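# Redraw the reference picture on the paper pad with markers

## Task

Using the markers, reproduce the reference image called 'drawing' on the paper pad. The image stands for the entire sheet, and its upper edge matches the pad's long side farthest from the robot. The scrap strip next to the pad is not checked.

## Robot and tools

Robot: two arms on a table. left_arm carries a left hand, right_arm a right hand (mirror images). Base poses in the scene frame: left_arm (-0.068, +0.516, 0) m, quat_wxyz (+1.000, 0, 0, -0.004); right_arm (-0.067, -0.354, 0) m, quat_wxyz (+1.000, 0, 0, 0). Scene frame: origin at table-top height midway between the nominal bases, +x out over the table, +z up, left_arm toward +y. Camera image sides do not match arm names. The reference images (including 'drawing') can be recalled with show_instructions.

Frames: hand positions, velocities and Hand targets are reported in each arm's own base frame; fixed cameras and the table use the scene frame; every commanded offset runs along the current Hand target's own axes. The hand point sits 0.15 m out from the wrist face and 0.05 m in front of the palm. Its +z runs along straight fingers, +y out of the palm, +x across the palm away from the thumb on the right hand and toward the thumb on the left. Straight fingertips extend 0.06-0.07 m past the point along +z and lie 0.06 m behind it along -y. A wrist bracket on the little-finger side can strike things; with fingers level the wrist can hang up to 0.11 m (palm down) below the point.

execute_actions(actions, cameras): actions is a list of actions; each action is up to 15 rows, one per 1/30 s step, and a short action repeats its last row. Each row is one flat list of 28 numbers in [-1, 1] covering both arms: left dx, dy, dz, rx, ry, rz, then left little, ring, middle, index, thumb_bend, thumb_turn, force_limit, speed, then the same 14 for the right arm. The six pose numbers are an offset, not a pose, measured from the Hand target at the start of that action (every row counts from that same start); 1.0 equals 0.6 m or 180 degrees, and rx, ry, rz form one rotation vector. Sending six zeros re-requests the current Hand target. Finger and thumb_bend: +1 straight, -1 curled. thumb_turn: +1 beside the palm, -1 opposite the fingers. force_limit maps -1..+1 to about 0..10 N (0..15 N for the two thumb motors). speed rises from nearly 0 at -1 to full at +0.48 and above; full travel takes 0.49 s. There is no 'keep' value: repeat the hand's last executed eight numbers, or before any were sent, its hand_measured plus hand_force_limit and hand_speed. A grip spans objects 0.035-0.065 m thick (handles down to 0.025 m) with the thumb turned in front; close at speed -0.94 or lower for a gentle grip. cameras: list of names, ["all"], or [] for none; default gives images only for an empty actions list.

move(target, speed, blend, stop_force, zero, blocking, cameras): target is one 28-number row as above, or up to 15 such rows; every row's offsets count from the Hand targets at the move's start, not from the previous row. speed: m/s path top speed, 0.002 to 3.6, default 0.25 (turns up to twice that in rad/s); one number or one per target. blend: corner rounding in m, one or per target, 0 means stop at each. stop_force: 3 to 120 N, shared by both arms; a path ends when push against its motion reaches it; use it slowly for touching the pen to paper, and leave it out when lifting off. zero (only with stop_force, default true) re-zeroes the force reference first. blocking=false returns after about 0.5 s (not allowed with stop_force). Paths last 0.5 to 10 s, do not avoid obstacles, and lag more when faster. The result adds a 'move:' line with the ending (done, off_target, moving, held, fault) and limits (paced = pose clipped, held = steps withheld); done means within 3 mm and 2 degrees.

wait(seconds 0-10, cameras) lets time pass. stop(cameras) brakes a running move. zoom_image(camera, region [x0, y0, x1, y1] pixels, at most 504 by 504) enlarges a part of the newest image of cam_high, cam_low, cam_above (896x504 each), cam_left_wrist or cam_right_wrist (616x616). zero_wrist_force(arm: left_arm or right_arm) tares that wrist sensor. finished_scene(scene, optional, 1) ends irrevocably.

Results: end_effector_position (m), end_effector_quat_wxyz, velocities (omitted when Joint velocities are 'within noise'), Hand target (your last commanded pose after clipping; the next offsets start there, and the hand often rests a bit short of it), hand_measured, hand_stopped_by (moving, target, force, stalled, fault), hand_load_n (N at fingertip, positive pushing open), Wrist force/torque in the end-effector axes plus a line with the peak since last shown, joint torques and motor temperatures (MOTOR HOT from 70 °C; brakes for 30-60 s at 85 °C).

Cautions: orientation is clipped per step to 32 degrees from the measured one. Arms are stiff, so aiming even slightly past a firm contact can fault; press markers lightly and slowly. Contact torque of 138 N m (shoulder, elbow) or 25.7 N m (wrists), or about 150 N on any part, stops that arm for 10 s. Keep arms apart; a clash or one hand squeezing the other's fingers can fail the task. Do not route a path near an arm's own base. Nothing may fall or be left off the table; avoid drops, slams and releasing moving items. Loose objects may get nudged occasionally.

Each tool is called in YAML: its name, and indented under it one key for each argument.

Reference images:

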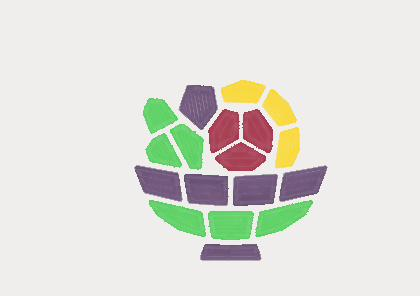

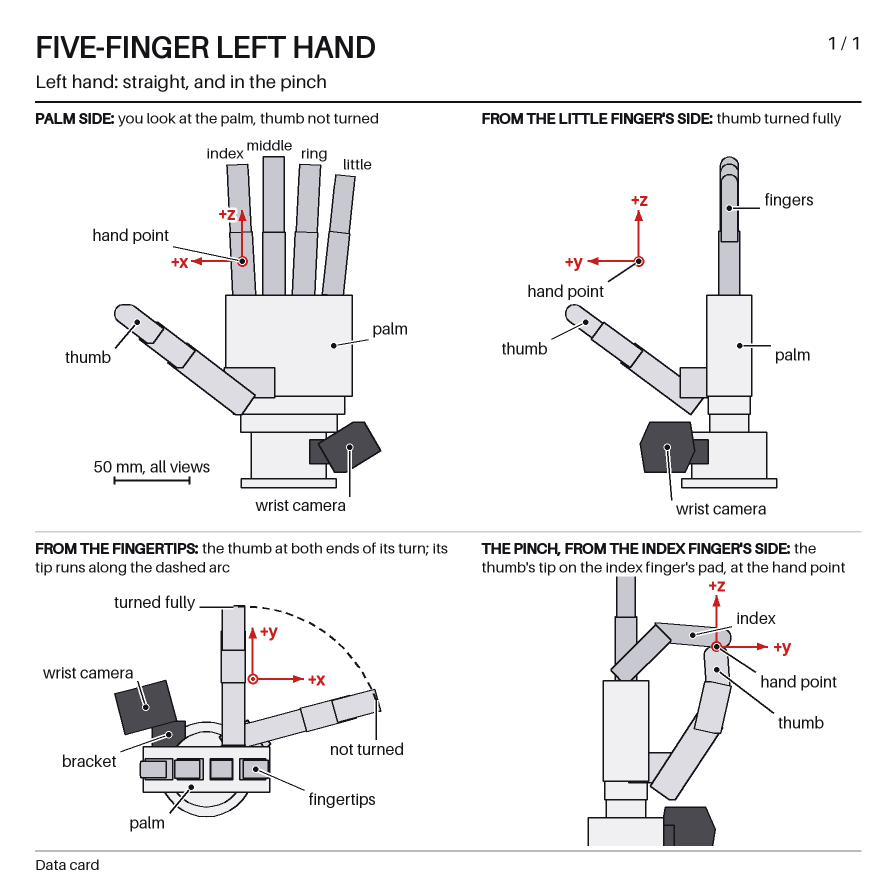

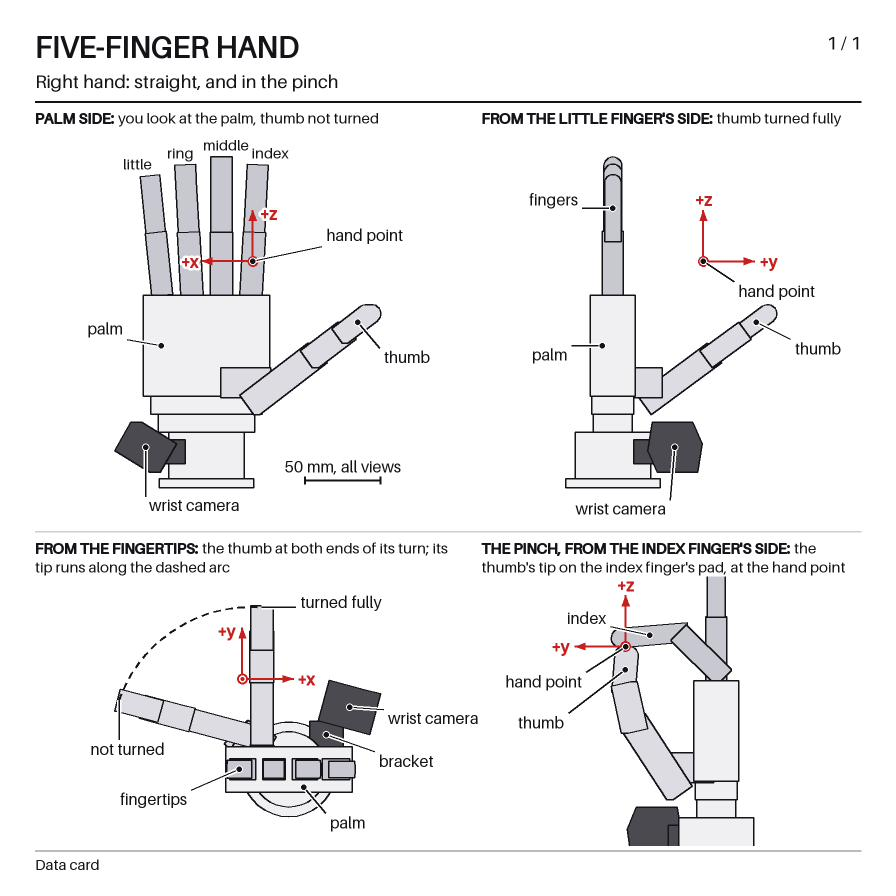

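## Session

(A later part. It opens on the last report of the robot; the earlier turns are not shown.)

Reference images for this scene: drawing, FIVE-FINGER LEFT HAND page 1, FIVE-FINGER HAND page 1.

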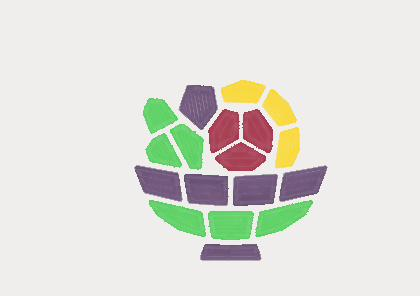

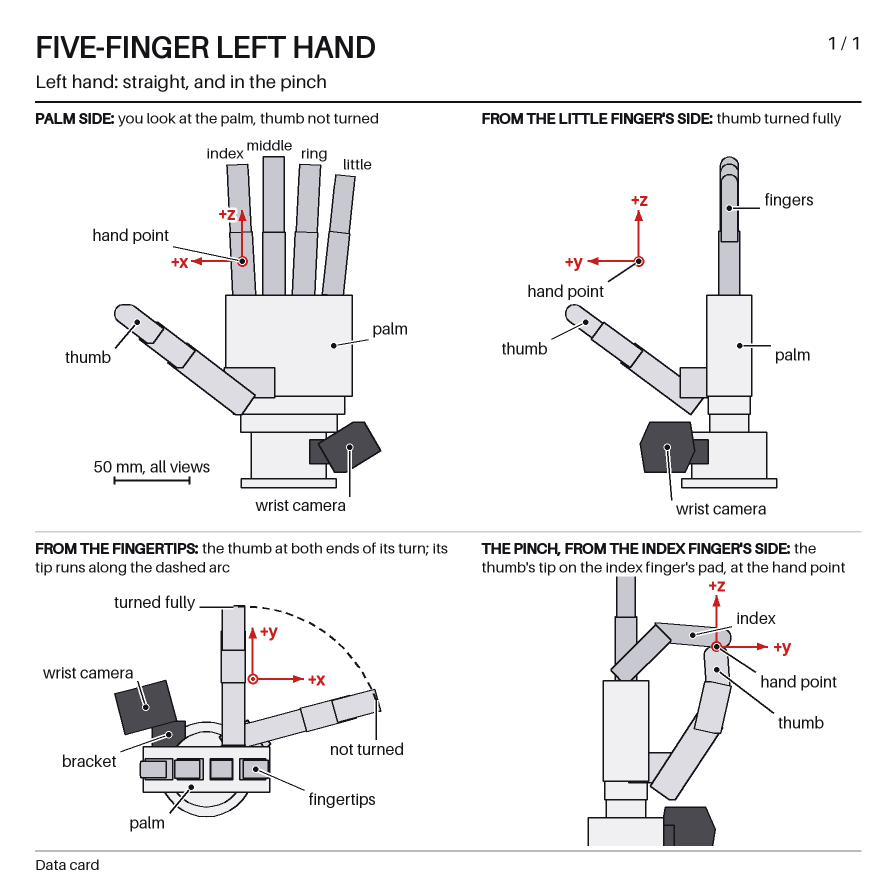

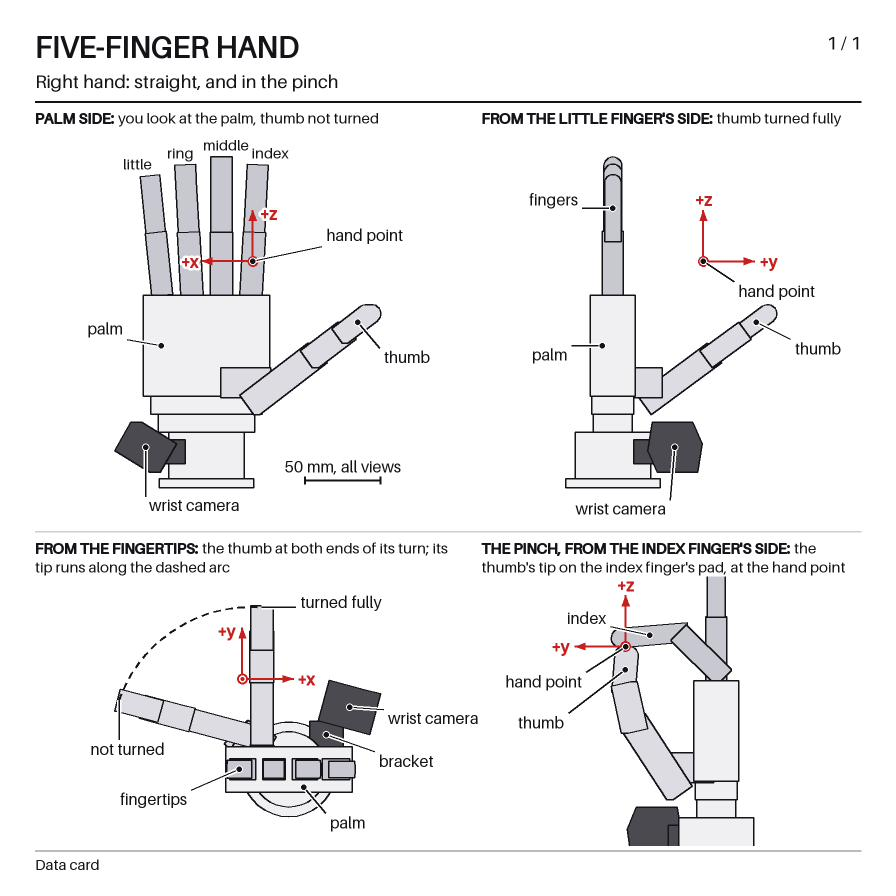

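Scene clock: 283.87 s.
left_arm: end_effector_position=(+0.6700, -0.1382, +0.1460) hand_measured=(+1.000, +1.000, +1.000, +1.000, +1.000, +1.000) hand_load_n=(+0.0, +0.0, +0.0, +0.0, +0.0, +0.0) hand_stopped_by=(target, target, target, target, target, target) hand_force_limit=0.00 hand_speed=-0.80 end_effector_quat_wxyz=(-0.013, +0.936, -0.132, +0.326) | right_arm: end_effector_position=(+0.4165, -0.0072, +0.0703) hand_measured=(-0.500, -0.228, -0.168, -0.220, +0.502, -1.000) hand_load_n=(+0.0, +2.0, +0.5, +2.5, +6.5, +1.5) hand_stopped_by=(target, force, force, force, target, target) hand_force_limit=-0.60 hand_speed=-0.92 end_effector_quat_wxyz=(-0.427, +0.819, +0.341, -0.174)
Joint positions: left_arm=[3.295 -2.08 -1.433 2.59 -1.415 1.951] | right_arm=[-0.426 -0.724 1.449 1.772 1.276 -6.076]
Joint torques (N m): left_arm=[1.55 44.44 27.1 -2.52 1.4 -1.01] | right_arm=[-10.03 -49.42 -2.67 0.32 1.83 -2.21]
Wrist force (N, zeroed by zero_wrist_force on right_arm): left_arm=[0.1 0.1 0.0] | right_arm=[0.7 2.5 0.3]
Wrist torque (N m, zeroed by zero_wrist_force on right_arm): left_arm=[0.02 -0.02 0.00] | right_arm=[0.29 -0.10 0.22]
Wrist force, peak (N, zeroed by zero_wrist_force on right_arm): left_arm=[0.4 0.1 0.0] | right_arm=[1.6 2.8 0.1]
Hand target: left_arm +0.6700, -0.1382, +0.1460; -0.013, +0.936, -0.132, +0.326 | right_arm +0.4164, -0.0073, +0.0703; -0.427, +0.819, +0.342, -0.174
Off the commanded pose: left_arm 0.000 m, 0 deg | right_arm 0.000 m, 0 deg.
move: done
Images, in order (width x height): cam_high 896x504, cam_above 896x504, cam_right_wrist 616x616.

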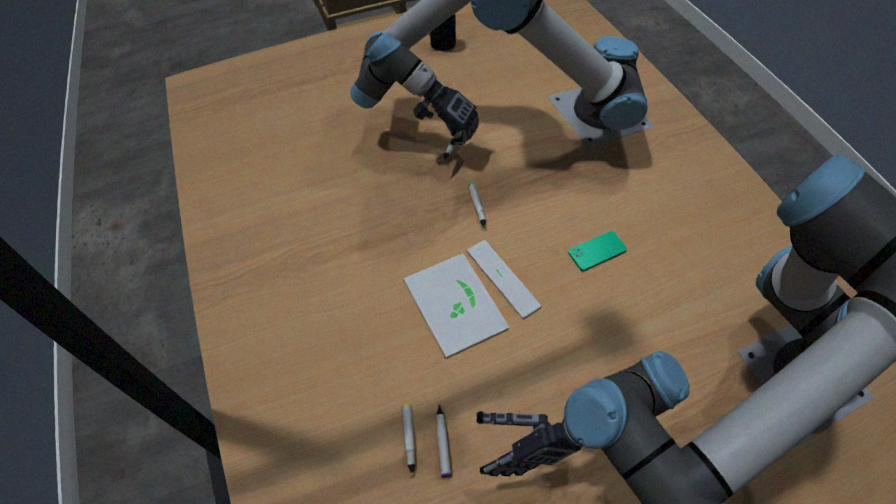

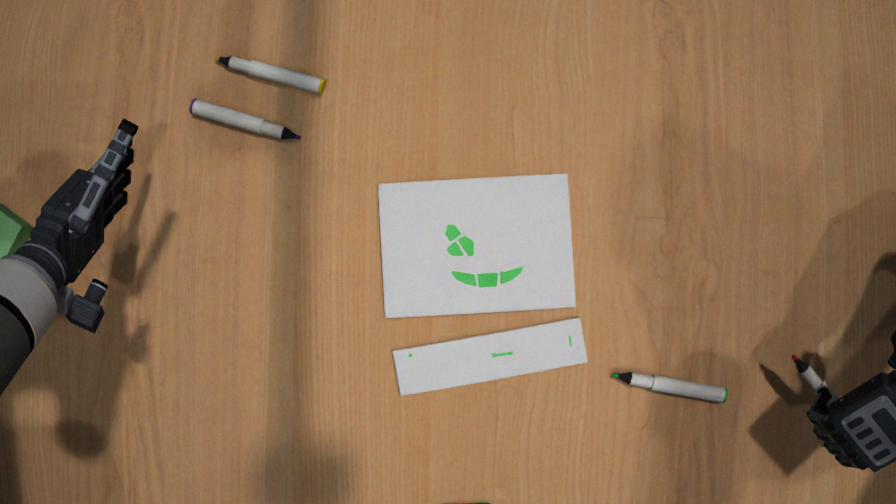

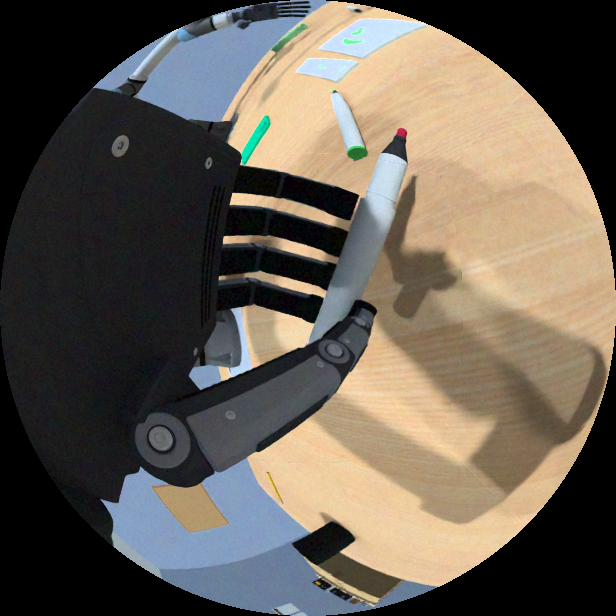

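move:
  target:
    - [0,0,0,0,0,0,1,1,1,1,1,1,0,-0.8,-0.0005,0.0627,0.0440,0,0,0,-0.5,-0.5,-0.5,-0.5,0.5,-1,-0.6,-0.92]
  speed: [0.15]
  cameras: []

move:
  target:
    - [0,0,0,0,0,0,1,1,1,1,1,1,0,-0.8,0,0.0082,0.0057,0,0,0,-0.5,-0.5,-0.5,-0.5,0.5,-1,-0.6,-0.92]
  speed: [0.01]
  stop_force: 3
  cameras: ["cam_above"]

Scene clock: 285.50 s.
left_arm: end_effector_position=(+0.6700, -0.1382, +0.1460) hand_measured=(+1.000, +1.000, +1.000, +1.000, +1.000, +1.000) hand_load_n=(+0.0, +0.0, +0.0, +0.0, +0.0, +0.0) hand_stopped_by=(target, target, target, target, target, target) hand_force_limit=0.00 hand_speed=-0.80 end_effector_quat_wxyz=(-0.013, +0.936, -0.132, +0.326) | right_arm: end_effector_position=(+0.4163, -0.0073, +0.0245) hand_measured=(-0.500, -0.228, -0.168, -0.220, +0.502, -1.000) hand_load_n=(+0.0, +2.0, +0.0, +3.0, +6.5, +1.5) hand_stopped_by=(target, force, force, force, target, target) hand_force_limit=-0.60 hand_speed=-0.92 end_effector_quat_wxyz=(-0.427, +0.819, +0.342, -0.174)
Joint positions: left_arm=[3.295 -2.08 -1.433 2.59 -1.415 1.951] | right_arm=[-0.426 -0.649 1.449 1.698 1.276 -6.077]
Joint torques (N m): left_arm=[1.18 43.06 27.98 -2.5 1.58 -1.01] | right_arm=[-1.66 -38.68 -25.22 0.39 -0.15 -0.17]
Wrist force (N, zeroed by zero_wrist_force on right_arm): left_arm=[0.1 0.0 0.0] | right_arm=[1.1 2.7 0.2]
Wrist torque (N m, zeroed by zero_wrist_force on right_arm): left_arm=[0.01 -0.01 0.01] | right_arm=[0.35 -0.18 0.26]
Wrist force, peak (N, zeroed by zero_wrist_force on right_arm): left_arm=[-0.1 0.3 -0.1] | right_arm=[1.1 2.9 0.9]
Hand target: left_arm +0.6700, -0.1382, +0.1460; -0.013, +0.936, -0.132, +0.326 | right_arm +0.4164, -0.0073, +0.0243; -0.427, +0.819, +0.342, -0.174
Off the commanded pose: left_arm 0.000 m, 0 deg | right_arm 0.000 m, 0 deg.
move: done
No camera images: "cameras" was empty.

Scene clock: 287.20 s.
left_arm: end_effector_position=(+0.6700, -0.1382, +0.1460) hand_measured=(+1.000, +1.000, +1.000, +1.000, +1.000, +1.000) hand_load_n=(+0.0, +0.0, +0.0, +0.0, +0.0, -0.5) hand_stopped_by=(target, target, target, target, target, target) hand_force_limit=0.00 hand_speed=-0.80 end_effector_quat_wxyz=(-0.013, +0.936, -0.132, +0.326) | right_arm: end_effector_position=(+0.4164, -0.0073, +0.0191) hand_measured=(-0.500, -0.228, -0.168, -0.220, +0.502, -1.000) hand_load_n=(+0.0, +2.0, +0.0, +2.5, +6.5, +1.5) hand_stopped_by=(target, force, force, force, target, target) hand_force_limit=-0.60 hand_speed=-0.92 end_effector_quat_wxyz=(-0.427, +0.819, +0.342, -0.174)
Joint positions: left_arm=[3.295 -2.08 -1.433 2.59 -1.415 1.951] | right_arm=[-0.426 -0.64 1.448 1.69 1.276 -6.077]
Joint torques (N m): left_arm=[-0.38 44.08 27.74 -2.26 1.53 -1.05] | right_arm=[6.79 -49.6 -6.98 4.49 -0.81 1.36]
Wrist force (N, zeroed by zero_wrist_force on right_arm): left_arm=[0.1 0.0 0.0] | right_arm=[0.8 -0.6 -1.6]
Wrist torque (N m, zeroed by zero_wrist_force on right_arm): left_arm=[0.01 -0.01 0.01] | right_arm=[0.29 -0.12 0.21]
Wrist force, peak (N, zeroed by zero_wrist_force on right_arm): left_arm=[0.2 -0.1 -0.2] | right_arm=[1.4 -3.2 -4.0]
Hand target: left_arm +0.6700, -0.1382, +0.1460; -0.013, +0.936, -0.132, +0.326 | right_arm +0.4164, -0.0073, +0.0191; -0.427, +0.819, +0.342, -0.174 (not the last commanded pose)
Off the commanded pose: left_arm 0.000 m, 0 deg | right_arm 0.001 m, 0 deg.
move: contact (right_arm)
Images, in order (width x height): cam_above 896x504.

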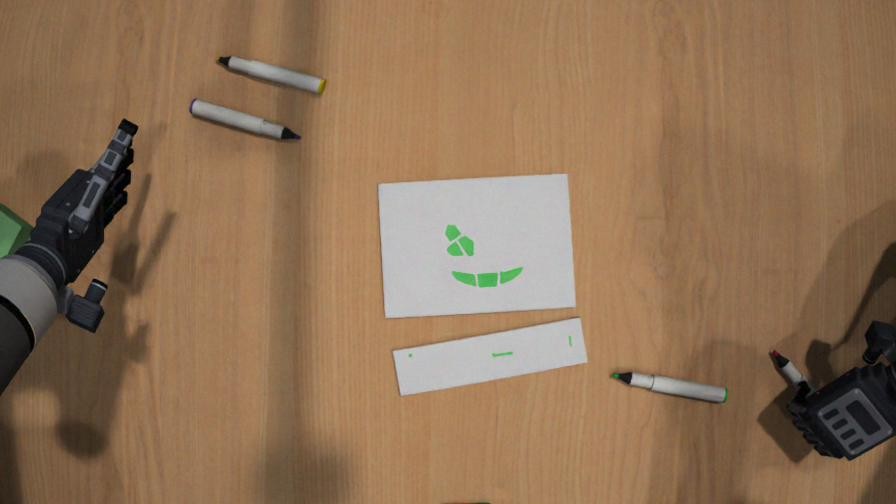

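move:
  target:
    - [0,0,0,0,0,0,1,1,1,1,1,1,0,-0.8,0,0,0,0,0,0,-0.14,-0.14,-0.13,-0.14,0.56,-1,-0.6,-0.4]
  speed: [0.1]
  cameras: []

move:
  target:
    - [0,0,0,0,0,0,1,1,1,1,1,1,0,-0.8,0,-0.096,-0.067,0,0,0,0.4,0.4,0.4,0.4,1,-1,-0.5,-0.1]
  speed: [0.06]
  cameras: ["cam_above","cam_right_wrist"]

Scene clock: 288.23 s.
left_arm: end_effector_position=(+0.6700, -0.1382, +0.1460) hand_measured=(+1.000, +1.000, +1.000, +1.000, +1.000, +1.000) hand_load_n=(+0.0, +0.0, +0.0, +0.0, +0.0, +0.0) hand_stopped_by=(target, target, target, target, target, target) hand_force_limit=0.00 hand_speed=-0.80 end_effector_quat_wxyz=(-0.013, +0.936, -0.132, +0.326) | right_arm: end_effector_position=(+0.4164, -0.0073, +0.0192) hand_measured=(-0.140, -0.140, -0.134, -0.140, +0.560, -1.000) hand_load_n=(+0.0, +0.0, -9.0, +0.0, +0.0, +0.0) hand_stopped_by=(target, target, target, target, target, target) hand_force_limit=-0.60 hand_speed=-0.40 end_effector_quat_wxyz=(-0.427, +0.819, +0.342, -0.174)
Joint positions: left_arm=[3.295 -2.08 -1.433 2.59 -1.415 1.951] | right_arm=[-0.426 -0.64 1.448 1.69 1.276 -6.077]
Joint torques (N m): left_arm=[-0.18 45 26.88 -2.31 1.37 -1.02] | right_arm=[3.81 -43.59 -1.01 3.61 1.09 1.15]
Wrist force (N, zeroed by zero_wrist_force on right_arm): left_arm=[0.0 -0.2 -0.1] | right_arm=[0.9 -0.8 -7.5]
Wrist torque (N m, zeroed by zero_wrist_force on right_arm): left_arm=[-0.02 0.00 0.01] | right_arm=[0.24 0.01 0.17]
Wrist force, peak (N, zeroed by zero_wrist_force on right_arm): left_arm=[0.1 0.1 0.3] | right_arm=[0.9 -0.6 -8.3]
Hand target: left_arm +0.6700, -0.1382, +0.1460; -0.013, +0.936, -0.132, +0.326 | right_arm +0.4164, -0.0073, +0.0191; -0.427, +0.819, +0.342, -0.174
Off the commanded pose: left_arm 0.000 m, 0 deg | right_arm 0.000 m, 0 deg.
move: done
No camera images: "cameras" was empty.

Scene clock: 289.90 s.
left_arm: end_effector_position=(+0.6700, -0.1382, +0.1460) hand_measured=(+1.000, +1.000, +1.000, +1.000, +1.000, +1.000) hand_load_n=(+0.0, +0.0, +0.0, +0.0, +0.0, +0.0) hand_stopped_by=(target, target, target, target, target, target) hand_force_limit=0.00 hand_speed=-0.80 end_effector_quat_wxyz=(-0.013, +0.936, -0.132, +0.326) | right_arm: end_effector_position=(+0.4159, -0.0075, +0.0892) hand_measured=(+0.400, +0.400, +0.400, +0.400, +1.000, -1.000) hand_load_n=(+0.0, +0.0, +0.0, +0.0, +0.0, +0.0) hand_stopped_by=(target, target, target, target, target, target) hand_force_limit=-0.50 hand_speed=-0.10 end_effector_quat_wxyz=(-0.427, +0.819, +0.342, -0.174)
Joint positions: left_arm=[3.295 -2.08 -1.433 2.59 -1.415 1.951] | right_arm=[-0.426 -0.754 1.447 1.804 1.277 -6.077]
Joint torques (N m): left_arm=[0.32 42.79 27.9 -2.22 1.54 -0.95] | right_arm=[-10.72 -49.24 -27.1 5.35 1.75 -2.25]
Wrist force (N, zeroed by zero_wrist_force on right_arm): left_arm=[0.1 0.0 0.1] | right_arm=[0.7 2.4 0.0]
Wrist torque (N m, zeroed by zero_wrist_force on right_arm): left_arm=[0.00 0.00 0.00] | right_arm=[0.31 -0.10 0.21]
Wrist force, peak (N, zeroed by zero_wrist_force on right_arm): left_arm=[0.3 0.0 -0.1] | right_arm=[1.2 -1.5 -11.3]
Hand target: left_arm +0.6700, -0.1382, +0.1460; -0.013, +0.936, -0.132, +0.326 | right_arm +0.4159, -0.0075, +0.0894; -0.427, +0.819, +0.342, -0.174
Off the commanded pose: left_arm 0.000 m, 0 deg | right_arm 0.000 m, 0 deg.
move: done
Images, in order (width x height): cam_above 896x504, cam_right_wrist 616x616.

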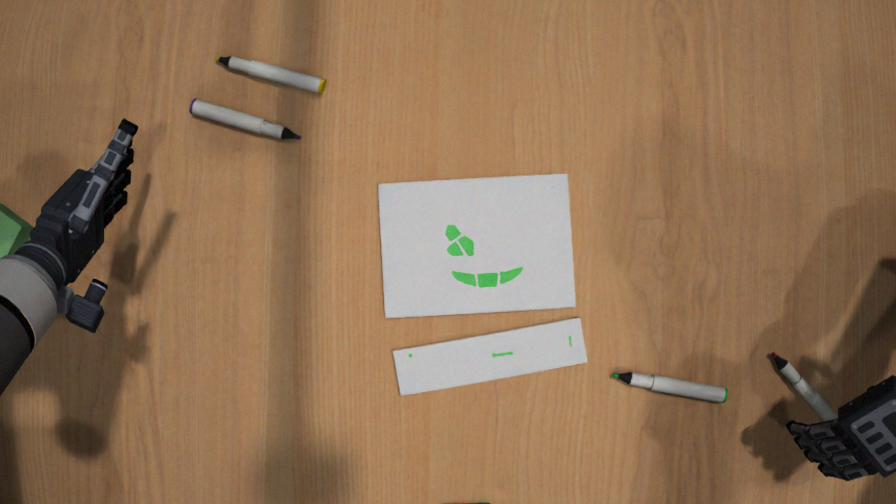

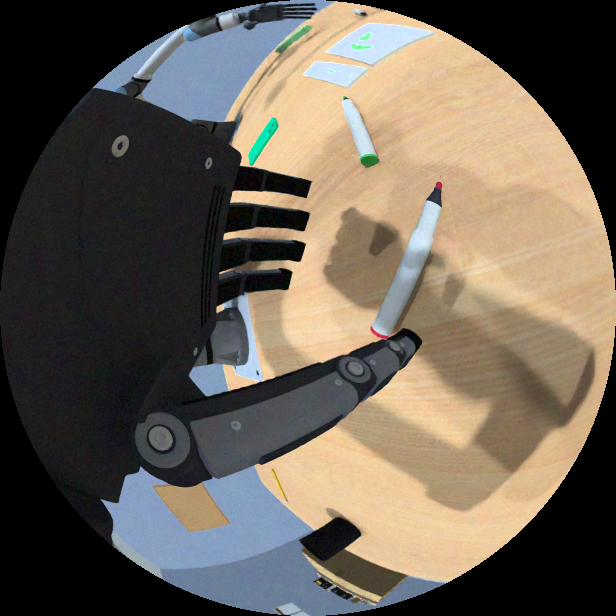

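move:
  target:
    - [0,0,0,0,0,0,1,1,1,1,1,1,0,-0.8,0.2265,-0.0970,-0.0348,-0.0036,0.4772,0.3350,0.4,0.4,0.4,0.4,1,-1,-0.5,-0.1]
  speed: [0.4]
  cameras: ["cam_above"]

zoom_image:
  camera: "cam_above"
  region: [700, 320, 896, 504]

Scene clock: 294.77 s.
left_arm: end_effector_position=(+0.6700, -0.1382, +0.1460) hand_measured=(+1.000, +1.000, +1.000, +1.000, +1.000, +1.000) hand_load_n=(+0.0, +0.0, +0.0, +0.0, +0.0, +0.0) hand_stopped_by=(target, target, target, target, target, target) hand_force_limit=0.00 hand_speed=-0.80 end_effector_quat_wxyz=(-0.013, +0.936, -0.132, +0.326) | right_arm: end_effector_position=(+0.5001, +0.1000, +0.1499) hand_measured=(+0.400, +0.400, +0.400, +0.400, +1.000, -1.000) hand_load_n=(+0.0, +0.0, +0.0, +0.0, +0.0, +0.0) hand_stopped_by=(target, target, target, target, target, target) hand_force_limit=-0.50 hand_speed=-0.10 end_effector_quat_wxyz=(-0.399, +0.770, -0.441, +0.232)
Joint positions: left_arm=[3.295 -2.08 -1.433 2.59 -1.415 1.951] | right_arm=[-0.401 -1.412 1.872 0.401 0.859 -3.798]
Joint torques (N m): left_arm=[0.73 43.71 26.69 -2.29 1.49 -1.1] | right_arm=[10.15 -29.17 -8.16 -1.3 1.21 2.04]
Wrist force (N, zeroed by zero_wrist_force on right_arm): left_arm=[-0.1 0.0 -0.1] | right_arm=[1.2 2.1 0.1]
Wrist torque (N m, zeroed by zero_wrist_force on right_arm): left_arm=[0.01 0.02 -0.01] | right_arm=[0.21 -0.16 0.12]
Wrist force, peak (N, zeroed by zero_wrist_force on right_arm): left_arm=[0.3 0.1 0.2] | right_arm=[1.8 2.3 -0.1]
Hand target: left_arm +0.6700, -0.1382, +0.1460; -0.013, +0.936, -0.132, +0.326 | right_arm +0.5001, +0.1000, +0.1499; -0.399, +0.770, -0.442, +0.232
Off the commanded pose: left_arm 0.000 m, 0 deg | right_arm 0.000 m, 0 deg.
move: done
Images, in order (width x height): cam_above 896x504.

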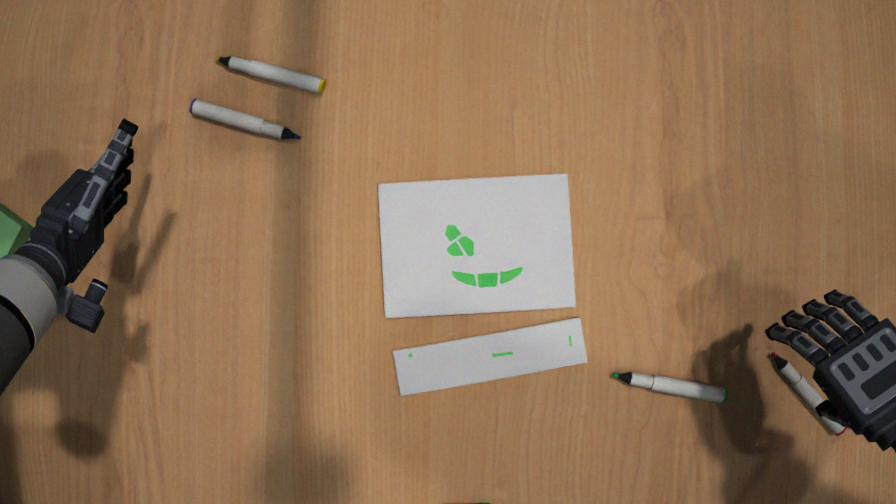

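Scaled by 2.571.

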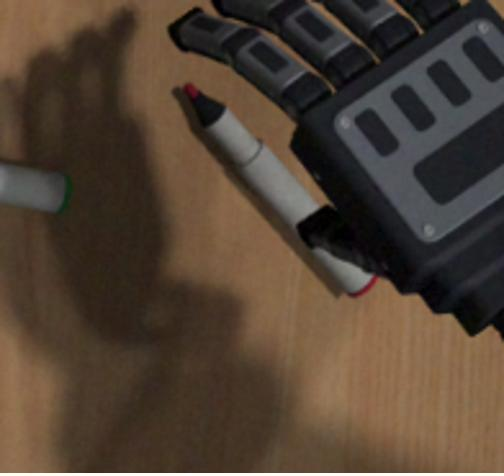

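move:
  target:
    - [0,0,0,0,0,0,1,1,1,1,1,1,0,-0.8,0.0905,0.1397,-0.0250,-0.0025,0.3458,0.2424,0.4,0.4,0.4,0.4,1,-1,-0.5,-0.1]
  speed: [0.4]
  cameras: ["cam_above","cam_high","cam_right_wrist"]

zoom_image:
  camera: "cam_above"
  region: [700, 320, 896, 504]

Scene clock: 301.57 s.
left_arm: end_effector_position=(+0.6700, -0.1382, +0.1460) hand_measured=(+1.000, +1.000, +1.000, +1.000, +1.000, +1.000) hand_load_n=(+0.0, +0.0, +0.0, +0.0, +0.0, +0.0) hand_stopped_by=(target, target, target, target, target, target) hand_force_limit=0.00 hand_speed=-0.80 end_effector_quat_wxyz=(-0.013, +0.936, -0.132, +0.326) | right_arm: end_effector_position=(+0.4752, +0.0224, +0.0902) hand_measured=(+0.400, +0.400, +0.400, +0.400, +1.000, -1.000) hand_load_n=(-0.5, +0.0, +0.0, +0.0, +0.0, +0.0) hand_stopped_by=(target, target, target, target, target, target) hand_force_limit=-0.50 hand_speed=-0.10 end_effector_quat_wxyz=(+0.171, -0.335, +0.822, -0.429)
Joint positions: left_arm=[3.295 -2.08 -1.433 2.59 -1.415 1.951] | right_arm=[-0.028 -1.38 1.992 0.165 2.182 -2.635]
Joint torques (N m): left_arm=[1.27 42.94 26.73 -2.18 1.51 -0.89] | right_arm=[11 -16.69 -30.23 3.31 2.73 1.88]
Wrist force (N, zeroed by zero_wrist_force on right_arm): left_arm=[0.1 0.1 0.1] | right_arm=[1.4 2.5 0.2]
Wrist torque (N m, zeroed by zero_wrist_force on right_arm): left_arm=[0.00 -0.01 0.00] | right_arm=[0.29 -0.21 0.16]
Wrist force, peak (N, zeroed by zero_wrist_force on right_arm): left_arm=[0.3 0.2 0.0] | right_arm=[1.9 2.9 -0.2]
Hand target: left_arm +0.6700, -0.1382, +0.1460; -0.013, +0.936, -0.132, +0.326 | right_arm +0.4752, +0.0224, +0.0902; +0.171, -0.335, +0.822, -0.429
Off the commanded pose: left_arm 0.000 m, 0 deg | right_arm 0.000 m, 0 deg.
move: done
Images, in order (width x height): cam_high 896x504, cam_above 896x504, cam_right_wrist 616x616.

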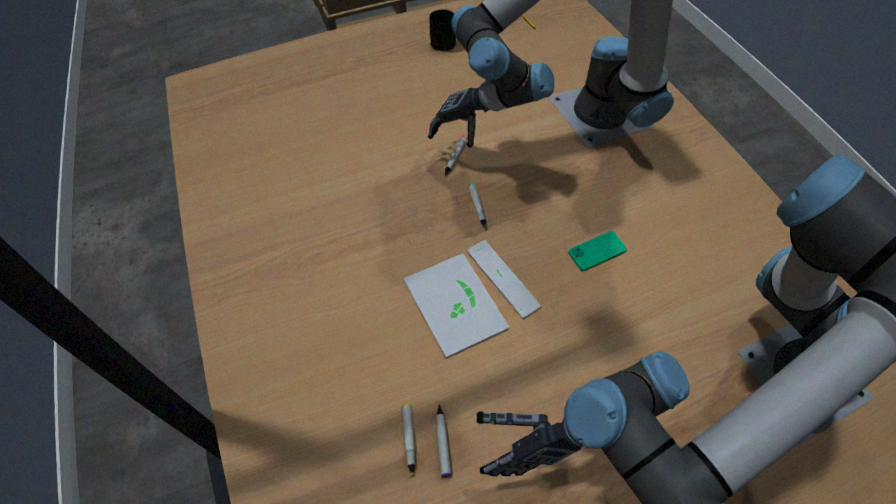

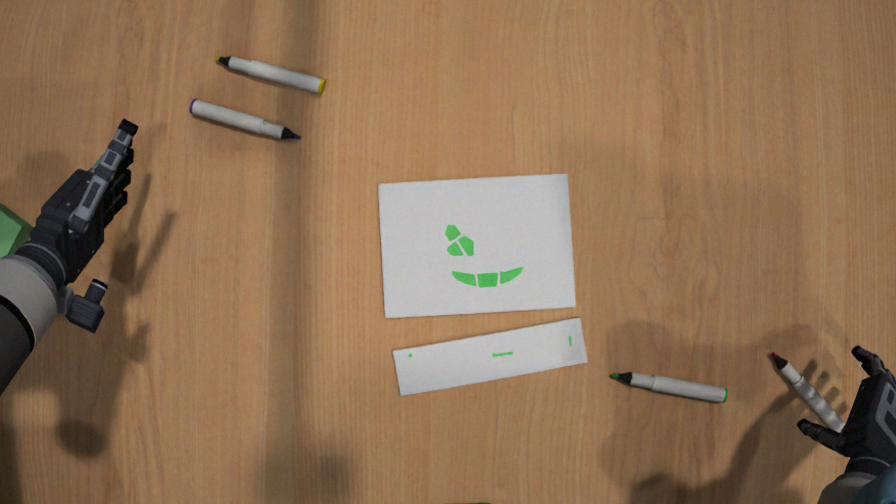

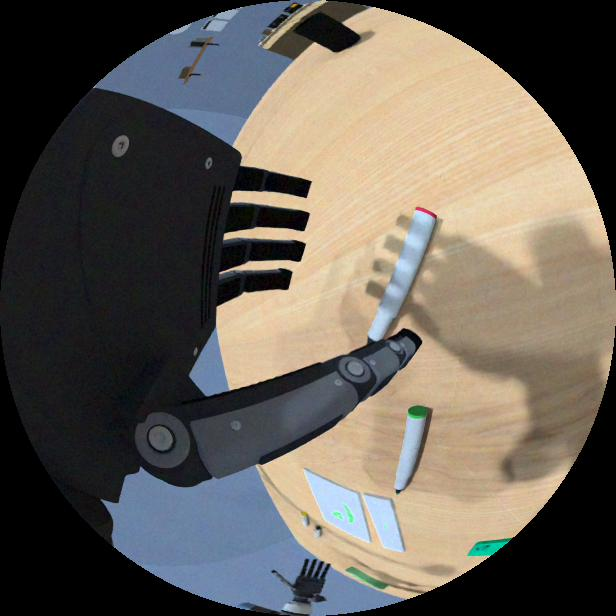

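Scaled by 2.571.

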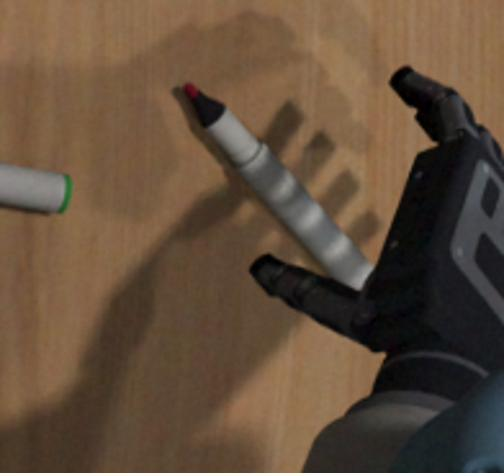

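move:
  target:
    - [0,0,0,0,0,0,1,1,1,1,1,1,0,-0.8,-0.0010,0.0863,0.0605,0,0,0,0.2,0.2,0.2,0.2,0.8,-1,-0.6,-0.2]
  speed: [0.12]
  stop_force: 5
  cameras: ["cam_above","cam_right_wrist"]

zoom_image:
  camera: "cam_above"
  region: [700, 320, 896, 504]

zoom_image:
  camera: "cam_right_wrist"
  region: [200, 130, 500, 430]

Scene clock: 304.10 s.
left_arm: end_effector_position=(+0.6700, -0.1382, +0.1460) hand_measured=(+1.000, +1.000, +1.000, +1.000, +1.000, +1.000) hand_load_n=(+0.0, +0.0, +0.0, +0.0, +0.0, +0.0) hand_stopped_by=(target, target, target, target, target, target) hand_force_limit=0.00 hand_speed=-0.80 end_effector_quat_wxyz=(-0.013, +0.936, -0.132, +0.326) | right_arm: end_effector_position=(+0.4754, +0.0226, +0.0270) hand_measured=(+0.200, +0.200, +0.200, +0.200, +0.800, -1.000) hand_load_n=(+0.0, +0.0, +0.0, +0.0, +0.5, +0.0) hand_stopped_by=(target, target, target, target, target, target) hand_force_limit=-0.60 hand_speed=-0.20 end_effector_quat_wxyz=(+0.171, -0.335, +0.822, -0.429)
Joint positions: left_arm=[3.295 -2.08 -1.433 2.59 -1.415 1.951] | right_arm=[-0.027 -1.273 2.059 -0.009 2.183 -2.635]
Joint torques (N m): left_arm=[0.91 44.63 28.78 -2.21 1.35 -1.15] | right_arm=[-1.24 -18.78 -3.84 -1.53 -1.39 -2.23]
Wrist force (N, zeroed by zero_wrist_force on right_arm): left_arm=[0.1 0.0 -0.1] | right_arm=[1.6 2.4 0.1]
Wrist torque (N m, zeroed by zero_wrist_force on right_arm): left_arm=[0.02 -0.02 0.00] | right_arm=[0.28 -0.25 0.26]
Wrist force, peak (N, zeroed by zero_wrist_force on right_arm): left_arm=[0.3 0.1 -0.2] | right_arm=[1.4 3.0 0.5]
Hand target: left_arm +0.6700, -0.1382, +0.1460; -0.013, +0.936, -0.132, +0.326 | right_arm +0.4754, +0.0225, +0.0270; +0.171, -0.335, +0.822, -0.429
Off the commanded pose: left_arm 0.000 m, 0 deg | right_arm 0.000 m, 0 deg.
move: done
Images, in order (width x height): cam_above 896x504, cam_right_wrist 616x616.

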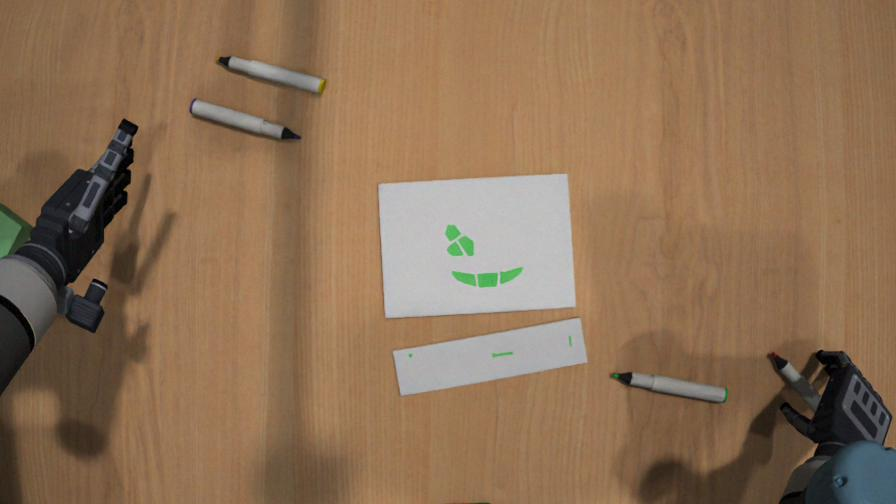

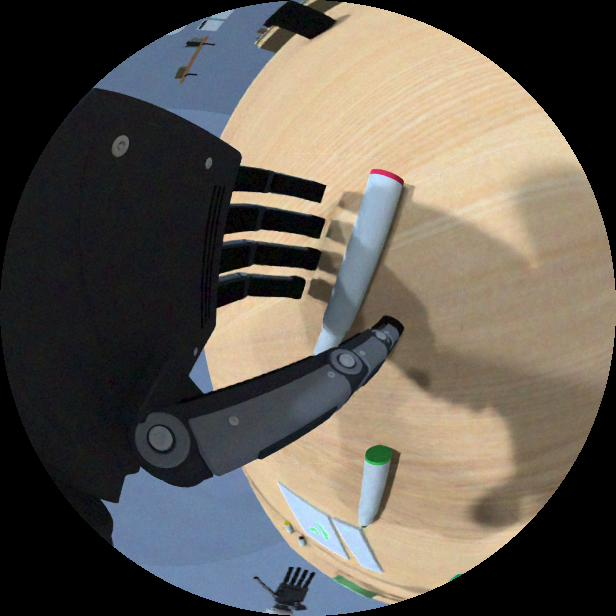

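Scaled by 2.571.

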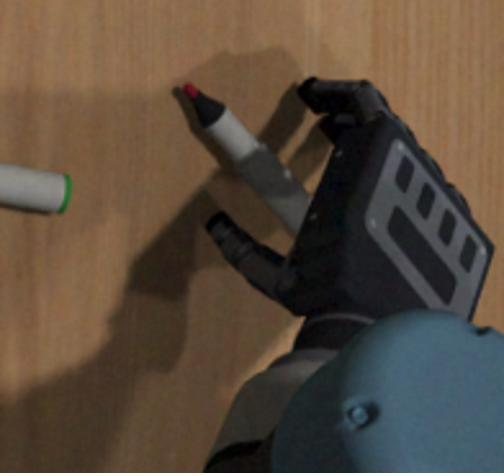

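Scaled by 1.680 from the camera's 616x616 image, which has a finer 880x880 frame.

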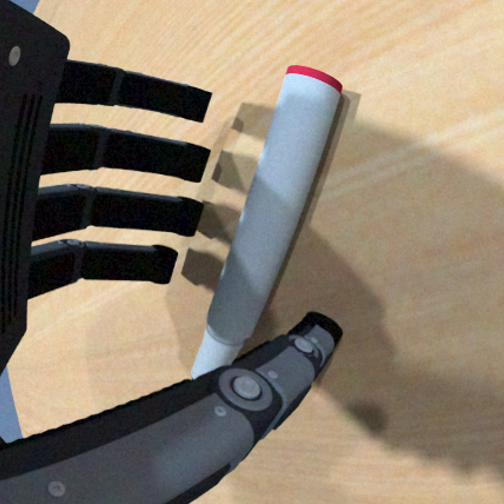

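move:
  target:
    - [0,0,0,0,0,0,1,1,1,1,1,1,0,-0.8,0.0110,0,0,0,0,0,0.2,0.2,0.2,0.2,0.8,-1,-0.6,-0.2]
  speed: [0.05]
  cameras: []

move:
  target:
    - [0,0,0,0,0,0,1,1,1,1,1,1,0,-0.8,0,0,0,0,0,0,-0.14,-0.14,-0.14,-0.14,0.5,-1,-0.6,-0.4]
  speed: [0.05]
  cameras: []

move:
  target:
    - [0,0,0,0,0,0,1,1,1,1,1,1,0,-0.8,0,0.0089,0.0062,0,0,0,-0.14,-0.14,-0.14,-0.14,0.5,-1,-0.6,-0.4]
  speed: [0.03]
  stop_force: 4
  cameras: ["cam_above","cam_right_wrist"]

zoom_image:
  camera: "cam_right_wrist"
  region: [200, 130, 500, 430]

Scene clock: 305.83 s.
left_arm: end_effector_position=(+0.6700, -0.1382, +0.1460) hand_measured=(+1.000, +1.000, +1.000, +1.000, +1.000, +1.000) hand_load_n=(+0.5, +0.0, +0.0, +0.0, +0.0, +0.0) hand_stopped_by=(target, target, target, target, target, target) hand_force_limit=0.00 hand_speed=-0.80 end_effector_quat_wxyz=(-0.013, +0.936, -0.132, +0.326) | right_arm: end_effector_position=(+0.4707, +0.0180, +0.0270) hand_measured=(+0.200, +0.200, +0.200, +0.200, +0.800, -1.000) hand_load_n=(+0.0, +0.0, +0.0, +0.0, +0.0, +0.0) hand_stopped_by=(target, target, target, target, target, target) hand_force_limit=-0.60 hand_speed=-0.20 end_effector_quat_wxyz=(+0.171, -0.335, +0.822, -0.429)
Joint positions: left_arm=[3.295 -2.08 -1.433 2.59 -1.415 1.951] | right_arm=[-0.041 -1.286 2.077 -0.02 2.173 -2.647]
Joint torques (N m): left_arm=[0.38 45.13 28.44 -2.47 1.45 -0.86] | right_arm=[-10.89 -31.85 -3.92 -1.31 -1.75 -2.08]
Wrist force (N, zeroed by zero_wrist_force on right_arm): left_arm=[0.1 0.1 0.1] | right_arm=[1.5 2.5 0.1]
Wrist torque (N m, zeroed by zero_wrist_force on right_arm): left_arm=[0.02 0.00 0.00] | right_arm=[0.31 -0.23 0.26]
Wrist force, peak (N, zeroed by zero_wrist_force on right_arm): left_arm=[0.1 0.2 -0.2] | right_arm=[1.5 2.7 0.4]
Hand target: left_arm +0.6700, -0.1382, +0.1460; -0.013, +0.936, -0.132, +0.326 | right_arm +0.4706, +0.0179, +0.0270; +0.171, -0.335, +0.822, -0.429
Off the commanded pose: left_arm 0.000 m, 0 deg | right_arm 0.000 m, 0 deg.
move: done
No camera images: "cameras" was empty.

Scene clock: 306.47 s.
left_arm: end_effector_position=(+0.6700, -0.1382, +0.1460) hand_measured=(+1.000, +1.000, +1.000, +1.000, +1.000, +1.000) hand_load_n=(+0.0, +0.0, +0.0, +0.0, +0.0, +0.0) hand_stopped_by=(target, target, target, target, target, target) hand_force_limit=0.00 hand_speed=-0.80 end_effector_quat_wxyz=(-0.013, +0.936, -0.132, +0.326) | right_arm: end_effector_position=(+0.4706, +0.0179, +0.0270) hand_measured=(-0.140, -0.140, -0.140, -0.140, +0.500, -1.000) hand_load_n=(+0.0, +0.0, +0.0, +0.0, +0.0, +0.0) hand_stopped_by=(target, target, target, target, target, target) hand_force_limit=-0.60 hand_speed=-0.40 end_effector_quat_wxyz=(+0.171, -0.335, +0.822, -0.429)
Joint positions: left_arm=[3.295 -2.08 -1.433 2.59 -1.415 1.951] | right_arm=[-0.042 -1.287 2.077 -0.02 2.173 -2.647]
Joint torques (N m): left_arm=[0.79 43.88 27.9 -2.4 1.43 -1.2] | right_arm=[-10.42 -31.35 -4.22 -1.36 -1.58 -2.16]
Wrist force (N, zeroed by zero_wrist_force on right_arm): left_arm=[0.2 0.0 0.0] | right_arm=[1.6 2.2 0.3]
Wrist torque (N m, zeroed by zero_wrist_force on right_arm): left_arm=[0.00 -0.03 0.01] | right_arm=[0.26 -0.25 0.25]
Wrist force, peak (N, zeroed by zero_wrist_force on right_arm): left_arm=[0.2 0.2 -0.1] | right_arm=[1.7 2.4 0.2]
Hand target: left_arm +0.6700, -0.1382, +0.1460; -0.013, +0.936, -0.132, +0.326 | right_arm +0.4706, +0.0179, +0.0270; +0.171, -0.335, +0.822, -0.429
Off the commanded pose: left_arm 0.000 m, 0 deg | right_arm 0.000 m, 0 deg.
move: done
No camera images: "cameras" was empty.

Scene clock: 307.93 s.
left_arm: end_effector_position=(+0.6700, -0.1382, +0.1460) hand_measured=(+1.000, +1.000, +1.000, +1.000, +1.000, +1.000) hand_load_n=(+0.0, +0.0, +0.0, +0.0, +0.0, +0.0) hand_stopped_by=(target, target, target, target, target, target) hand_force_limit=0.00 hand_speed=-0.80 end_effector_quat_wxyz=(-0.013, +0.936, -0.132, +0.326) | right_arm: end_effector_position=(+0.4706, +0.0179, +0.0205) hand_measured=(-0.140, -0.140, -0.140, -0.140, +0.500, -1.000) hand_load_n=(+0.0, +0.0, +0.0, +0.0, +0.0, +0.0) hand_stopped_by=(target, target, target, target, target, target) hand_force_limit=-0.60 hand_speed=-0.40 end_effector_quat_wxyz=(+0.171, -0.335, +0.822, -0.429)
Joint positions: left_arm=[3.295 -2.08 -1.433 2.59 -1.415 1.951] | right_arm=[-0.042 -1.274 2.083 -0.038 2.172 -2.647]
Joint torques (N m): left_arm=[-0.68 44.26 27.31 -2.21 1.21 -0.69] | right_arm=[-10.49 -19.12 -3.8 -1.5 -1.73 -2.22]
Wrist force (N, zeroed by zero_wrist_force on right_arm): left_arm=[0.2 0.0 -0.2] | right_arm=[1.6 2.4 0.2]
Wrist torque (N m, zeroed by zero_wrist_force on right_arm): left_arm=[0.03 -0.03 0.00] | right_arm=[0.29 -0.25 0.27]
Wrist force, peak (N, zeroed by zero_wrist_force on right_arm): left_arm=[0.3 0.1 0.1] | right_arm=[1.9 2.5 0.0]
Hand target: left_arm +0.6700, -0.1382, +0.1460; -0.013, +0.936, -0.132, +0.326 | right_arm +0.4706, +0.0179, +0.0205; +0.171, -0.335, +0.822, -0.429
Off the commanded pose: left_arm 0.000 m, 0 deg | right_arm 0.000 m, 0 deg.
move: done
Images, in order (width x height): cam_above 896x504, cam_right_wrist 616x616.

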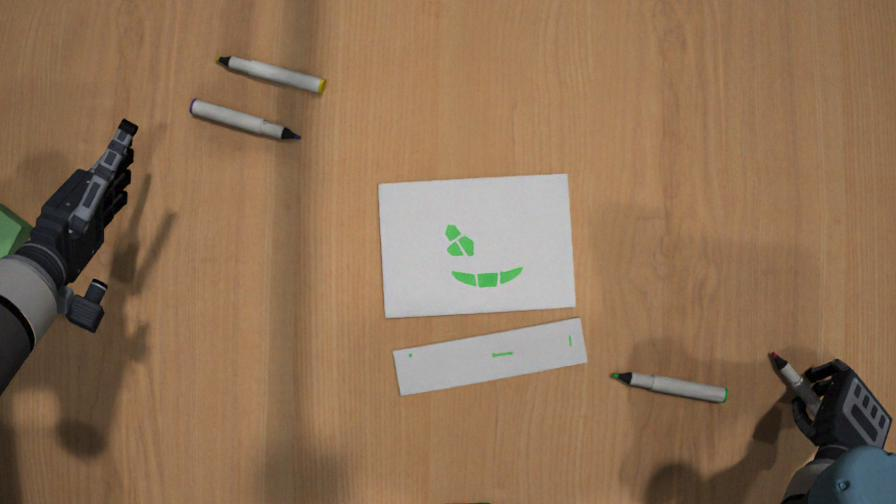

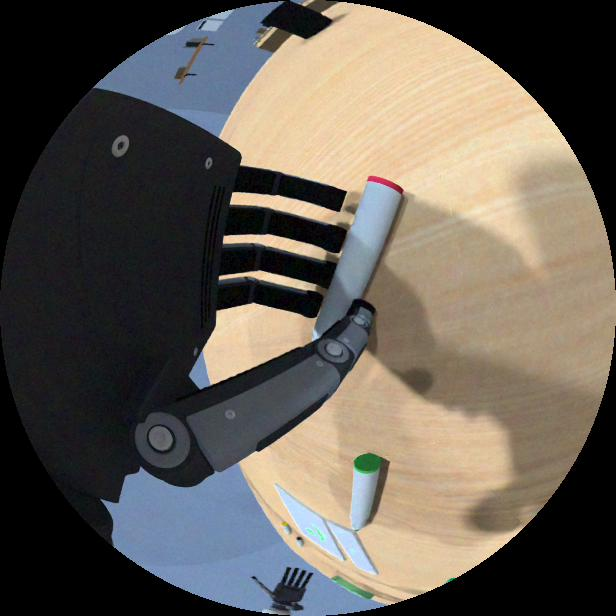

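Scaled by 1.680 from the camera's 616x616 image, which has a finer 880x880 frame.

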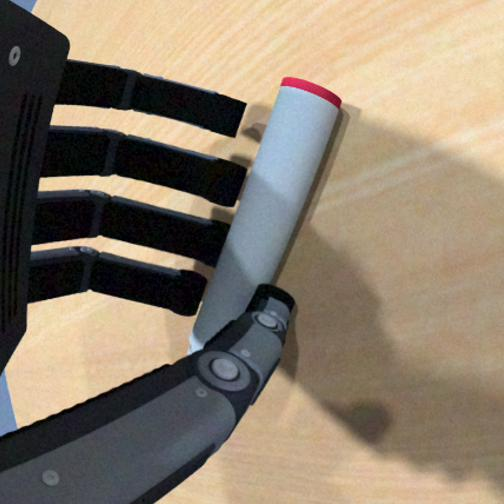

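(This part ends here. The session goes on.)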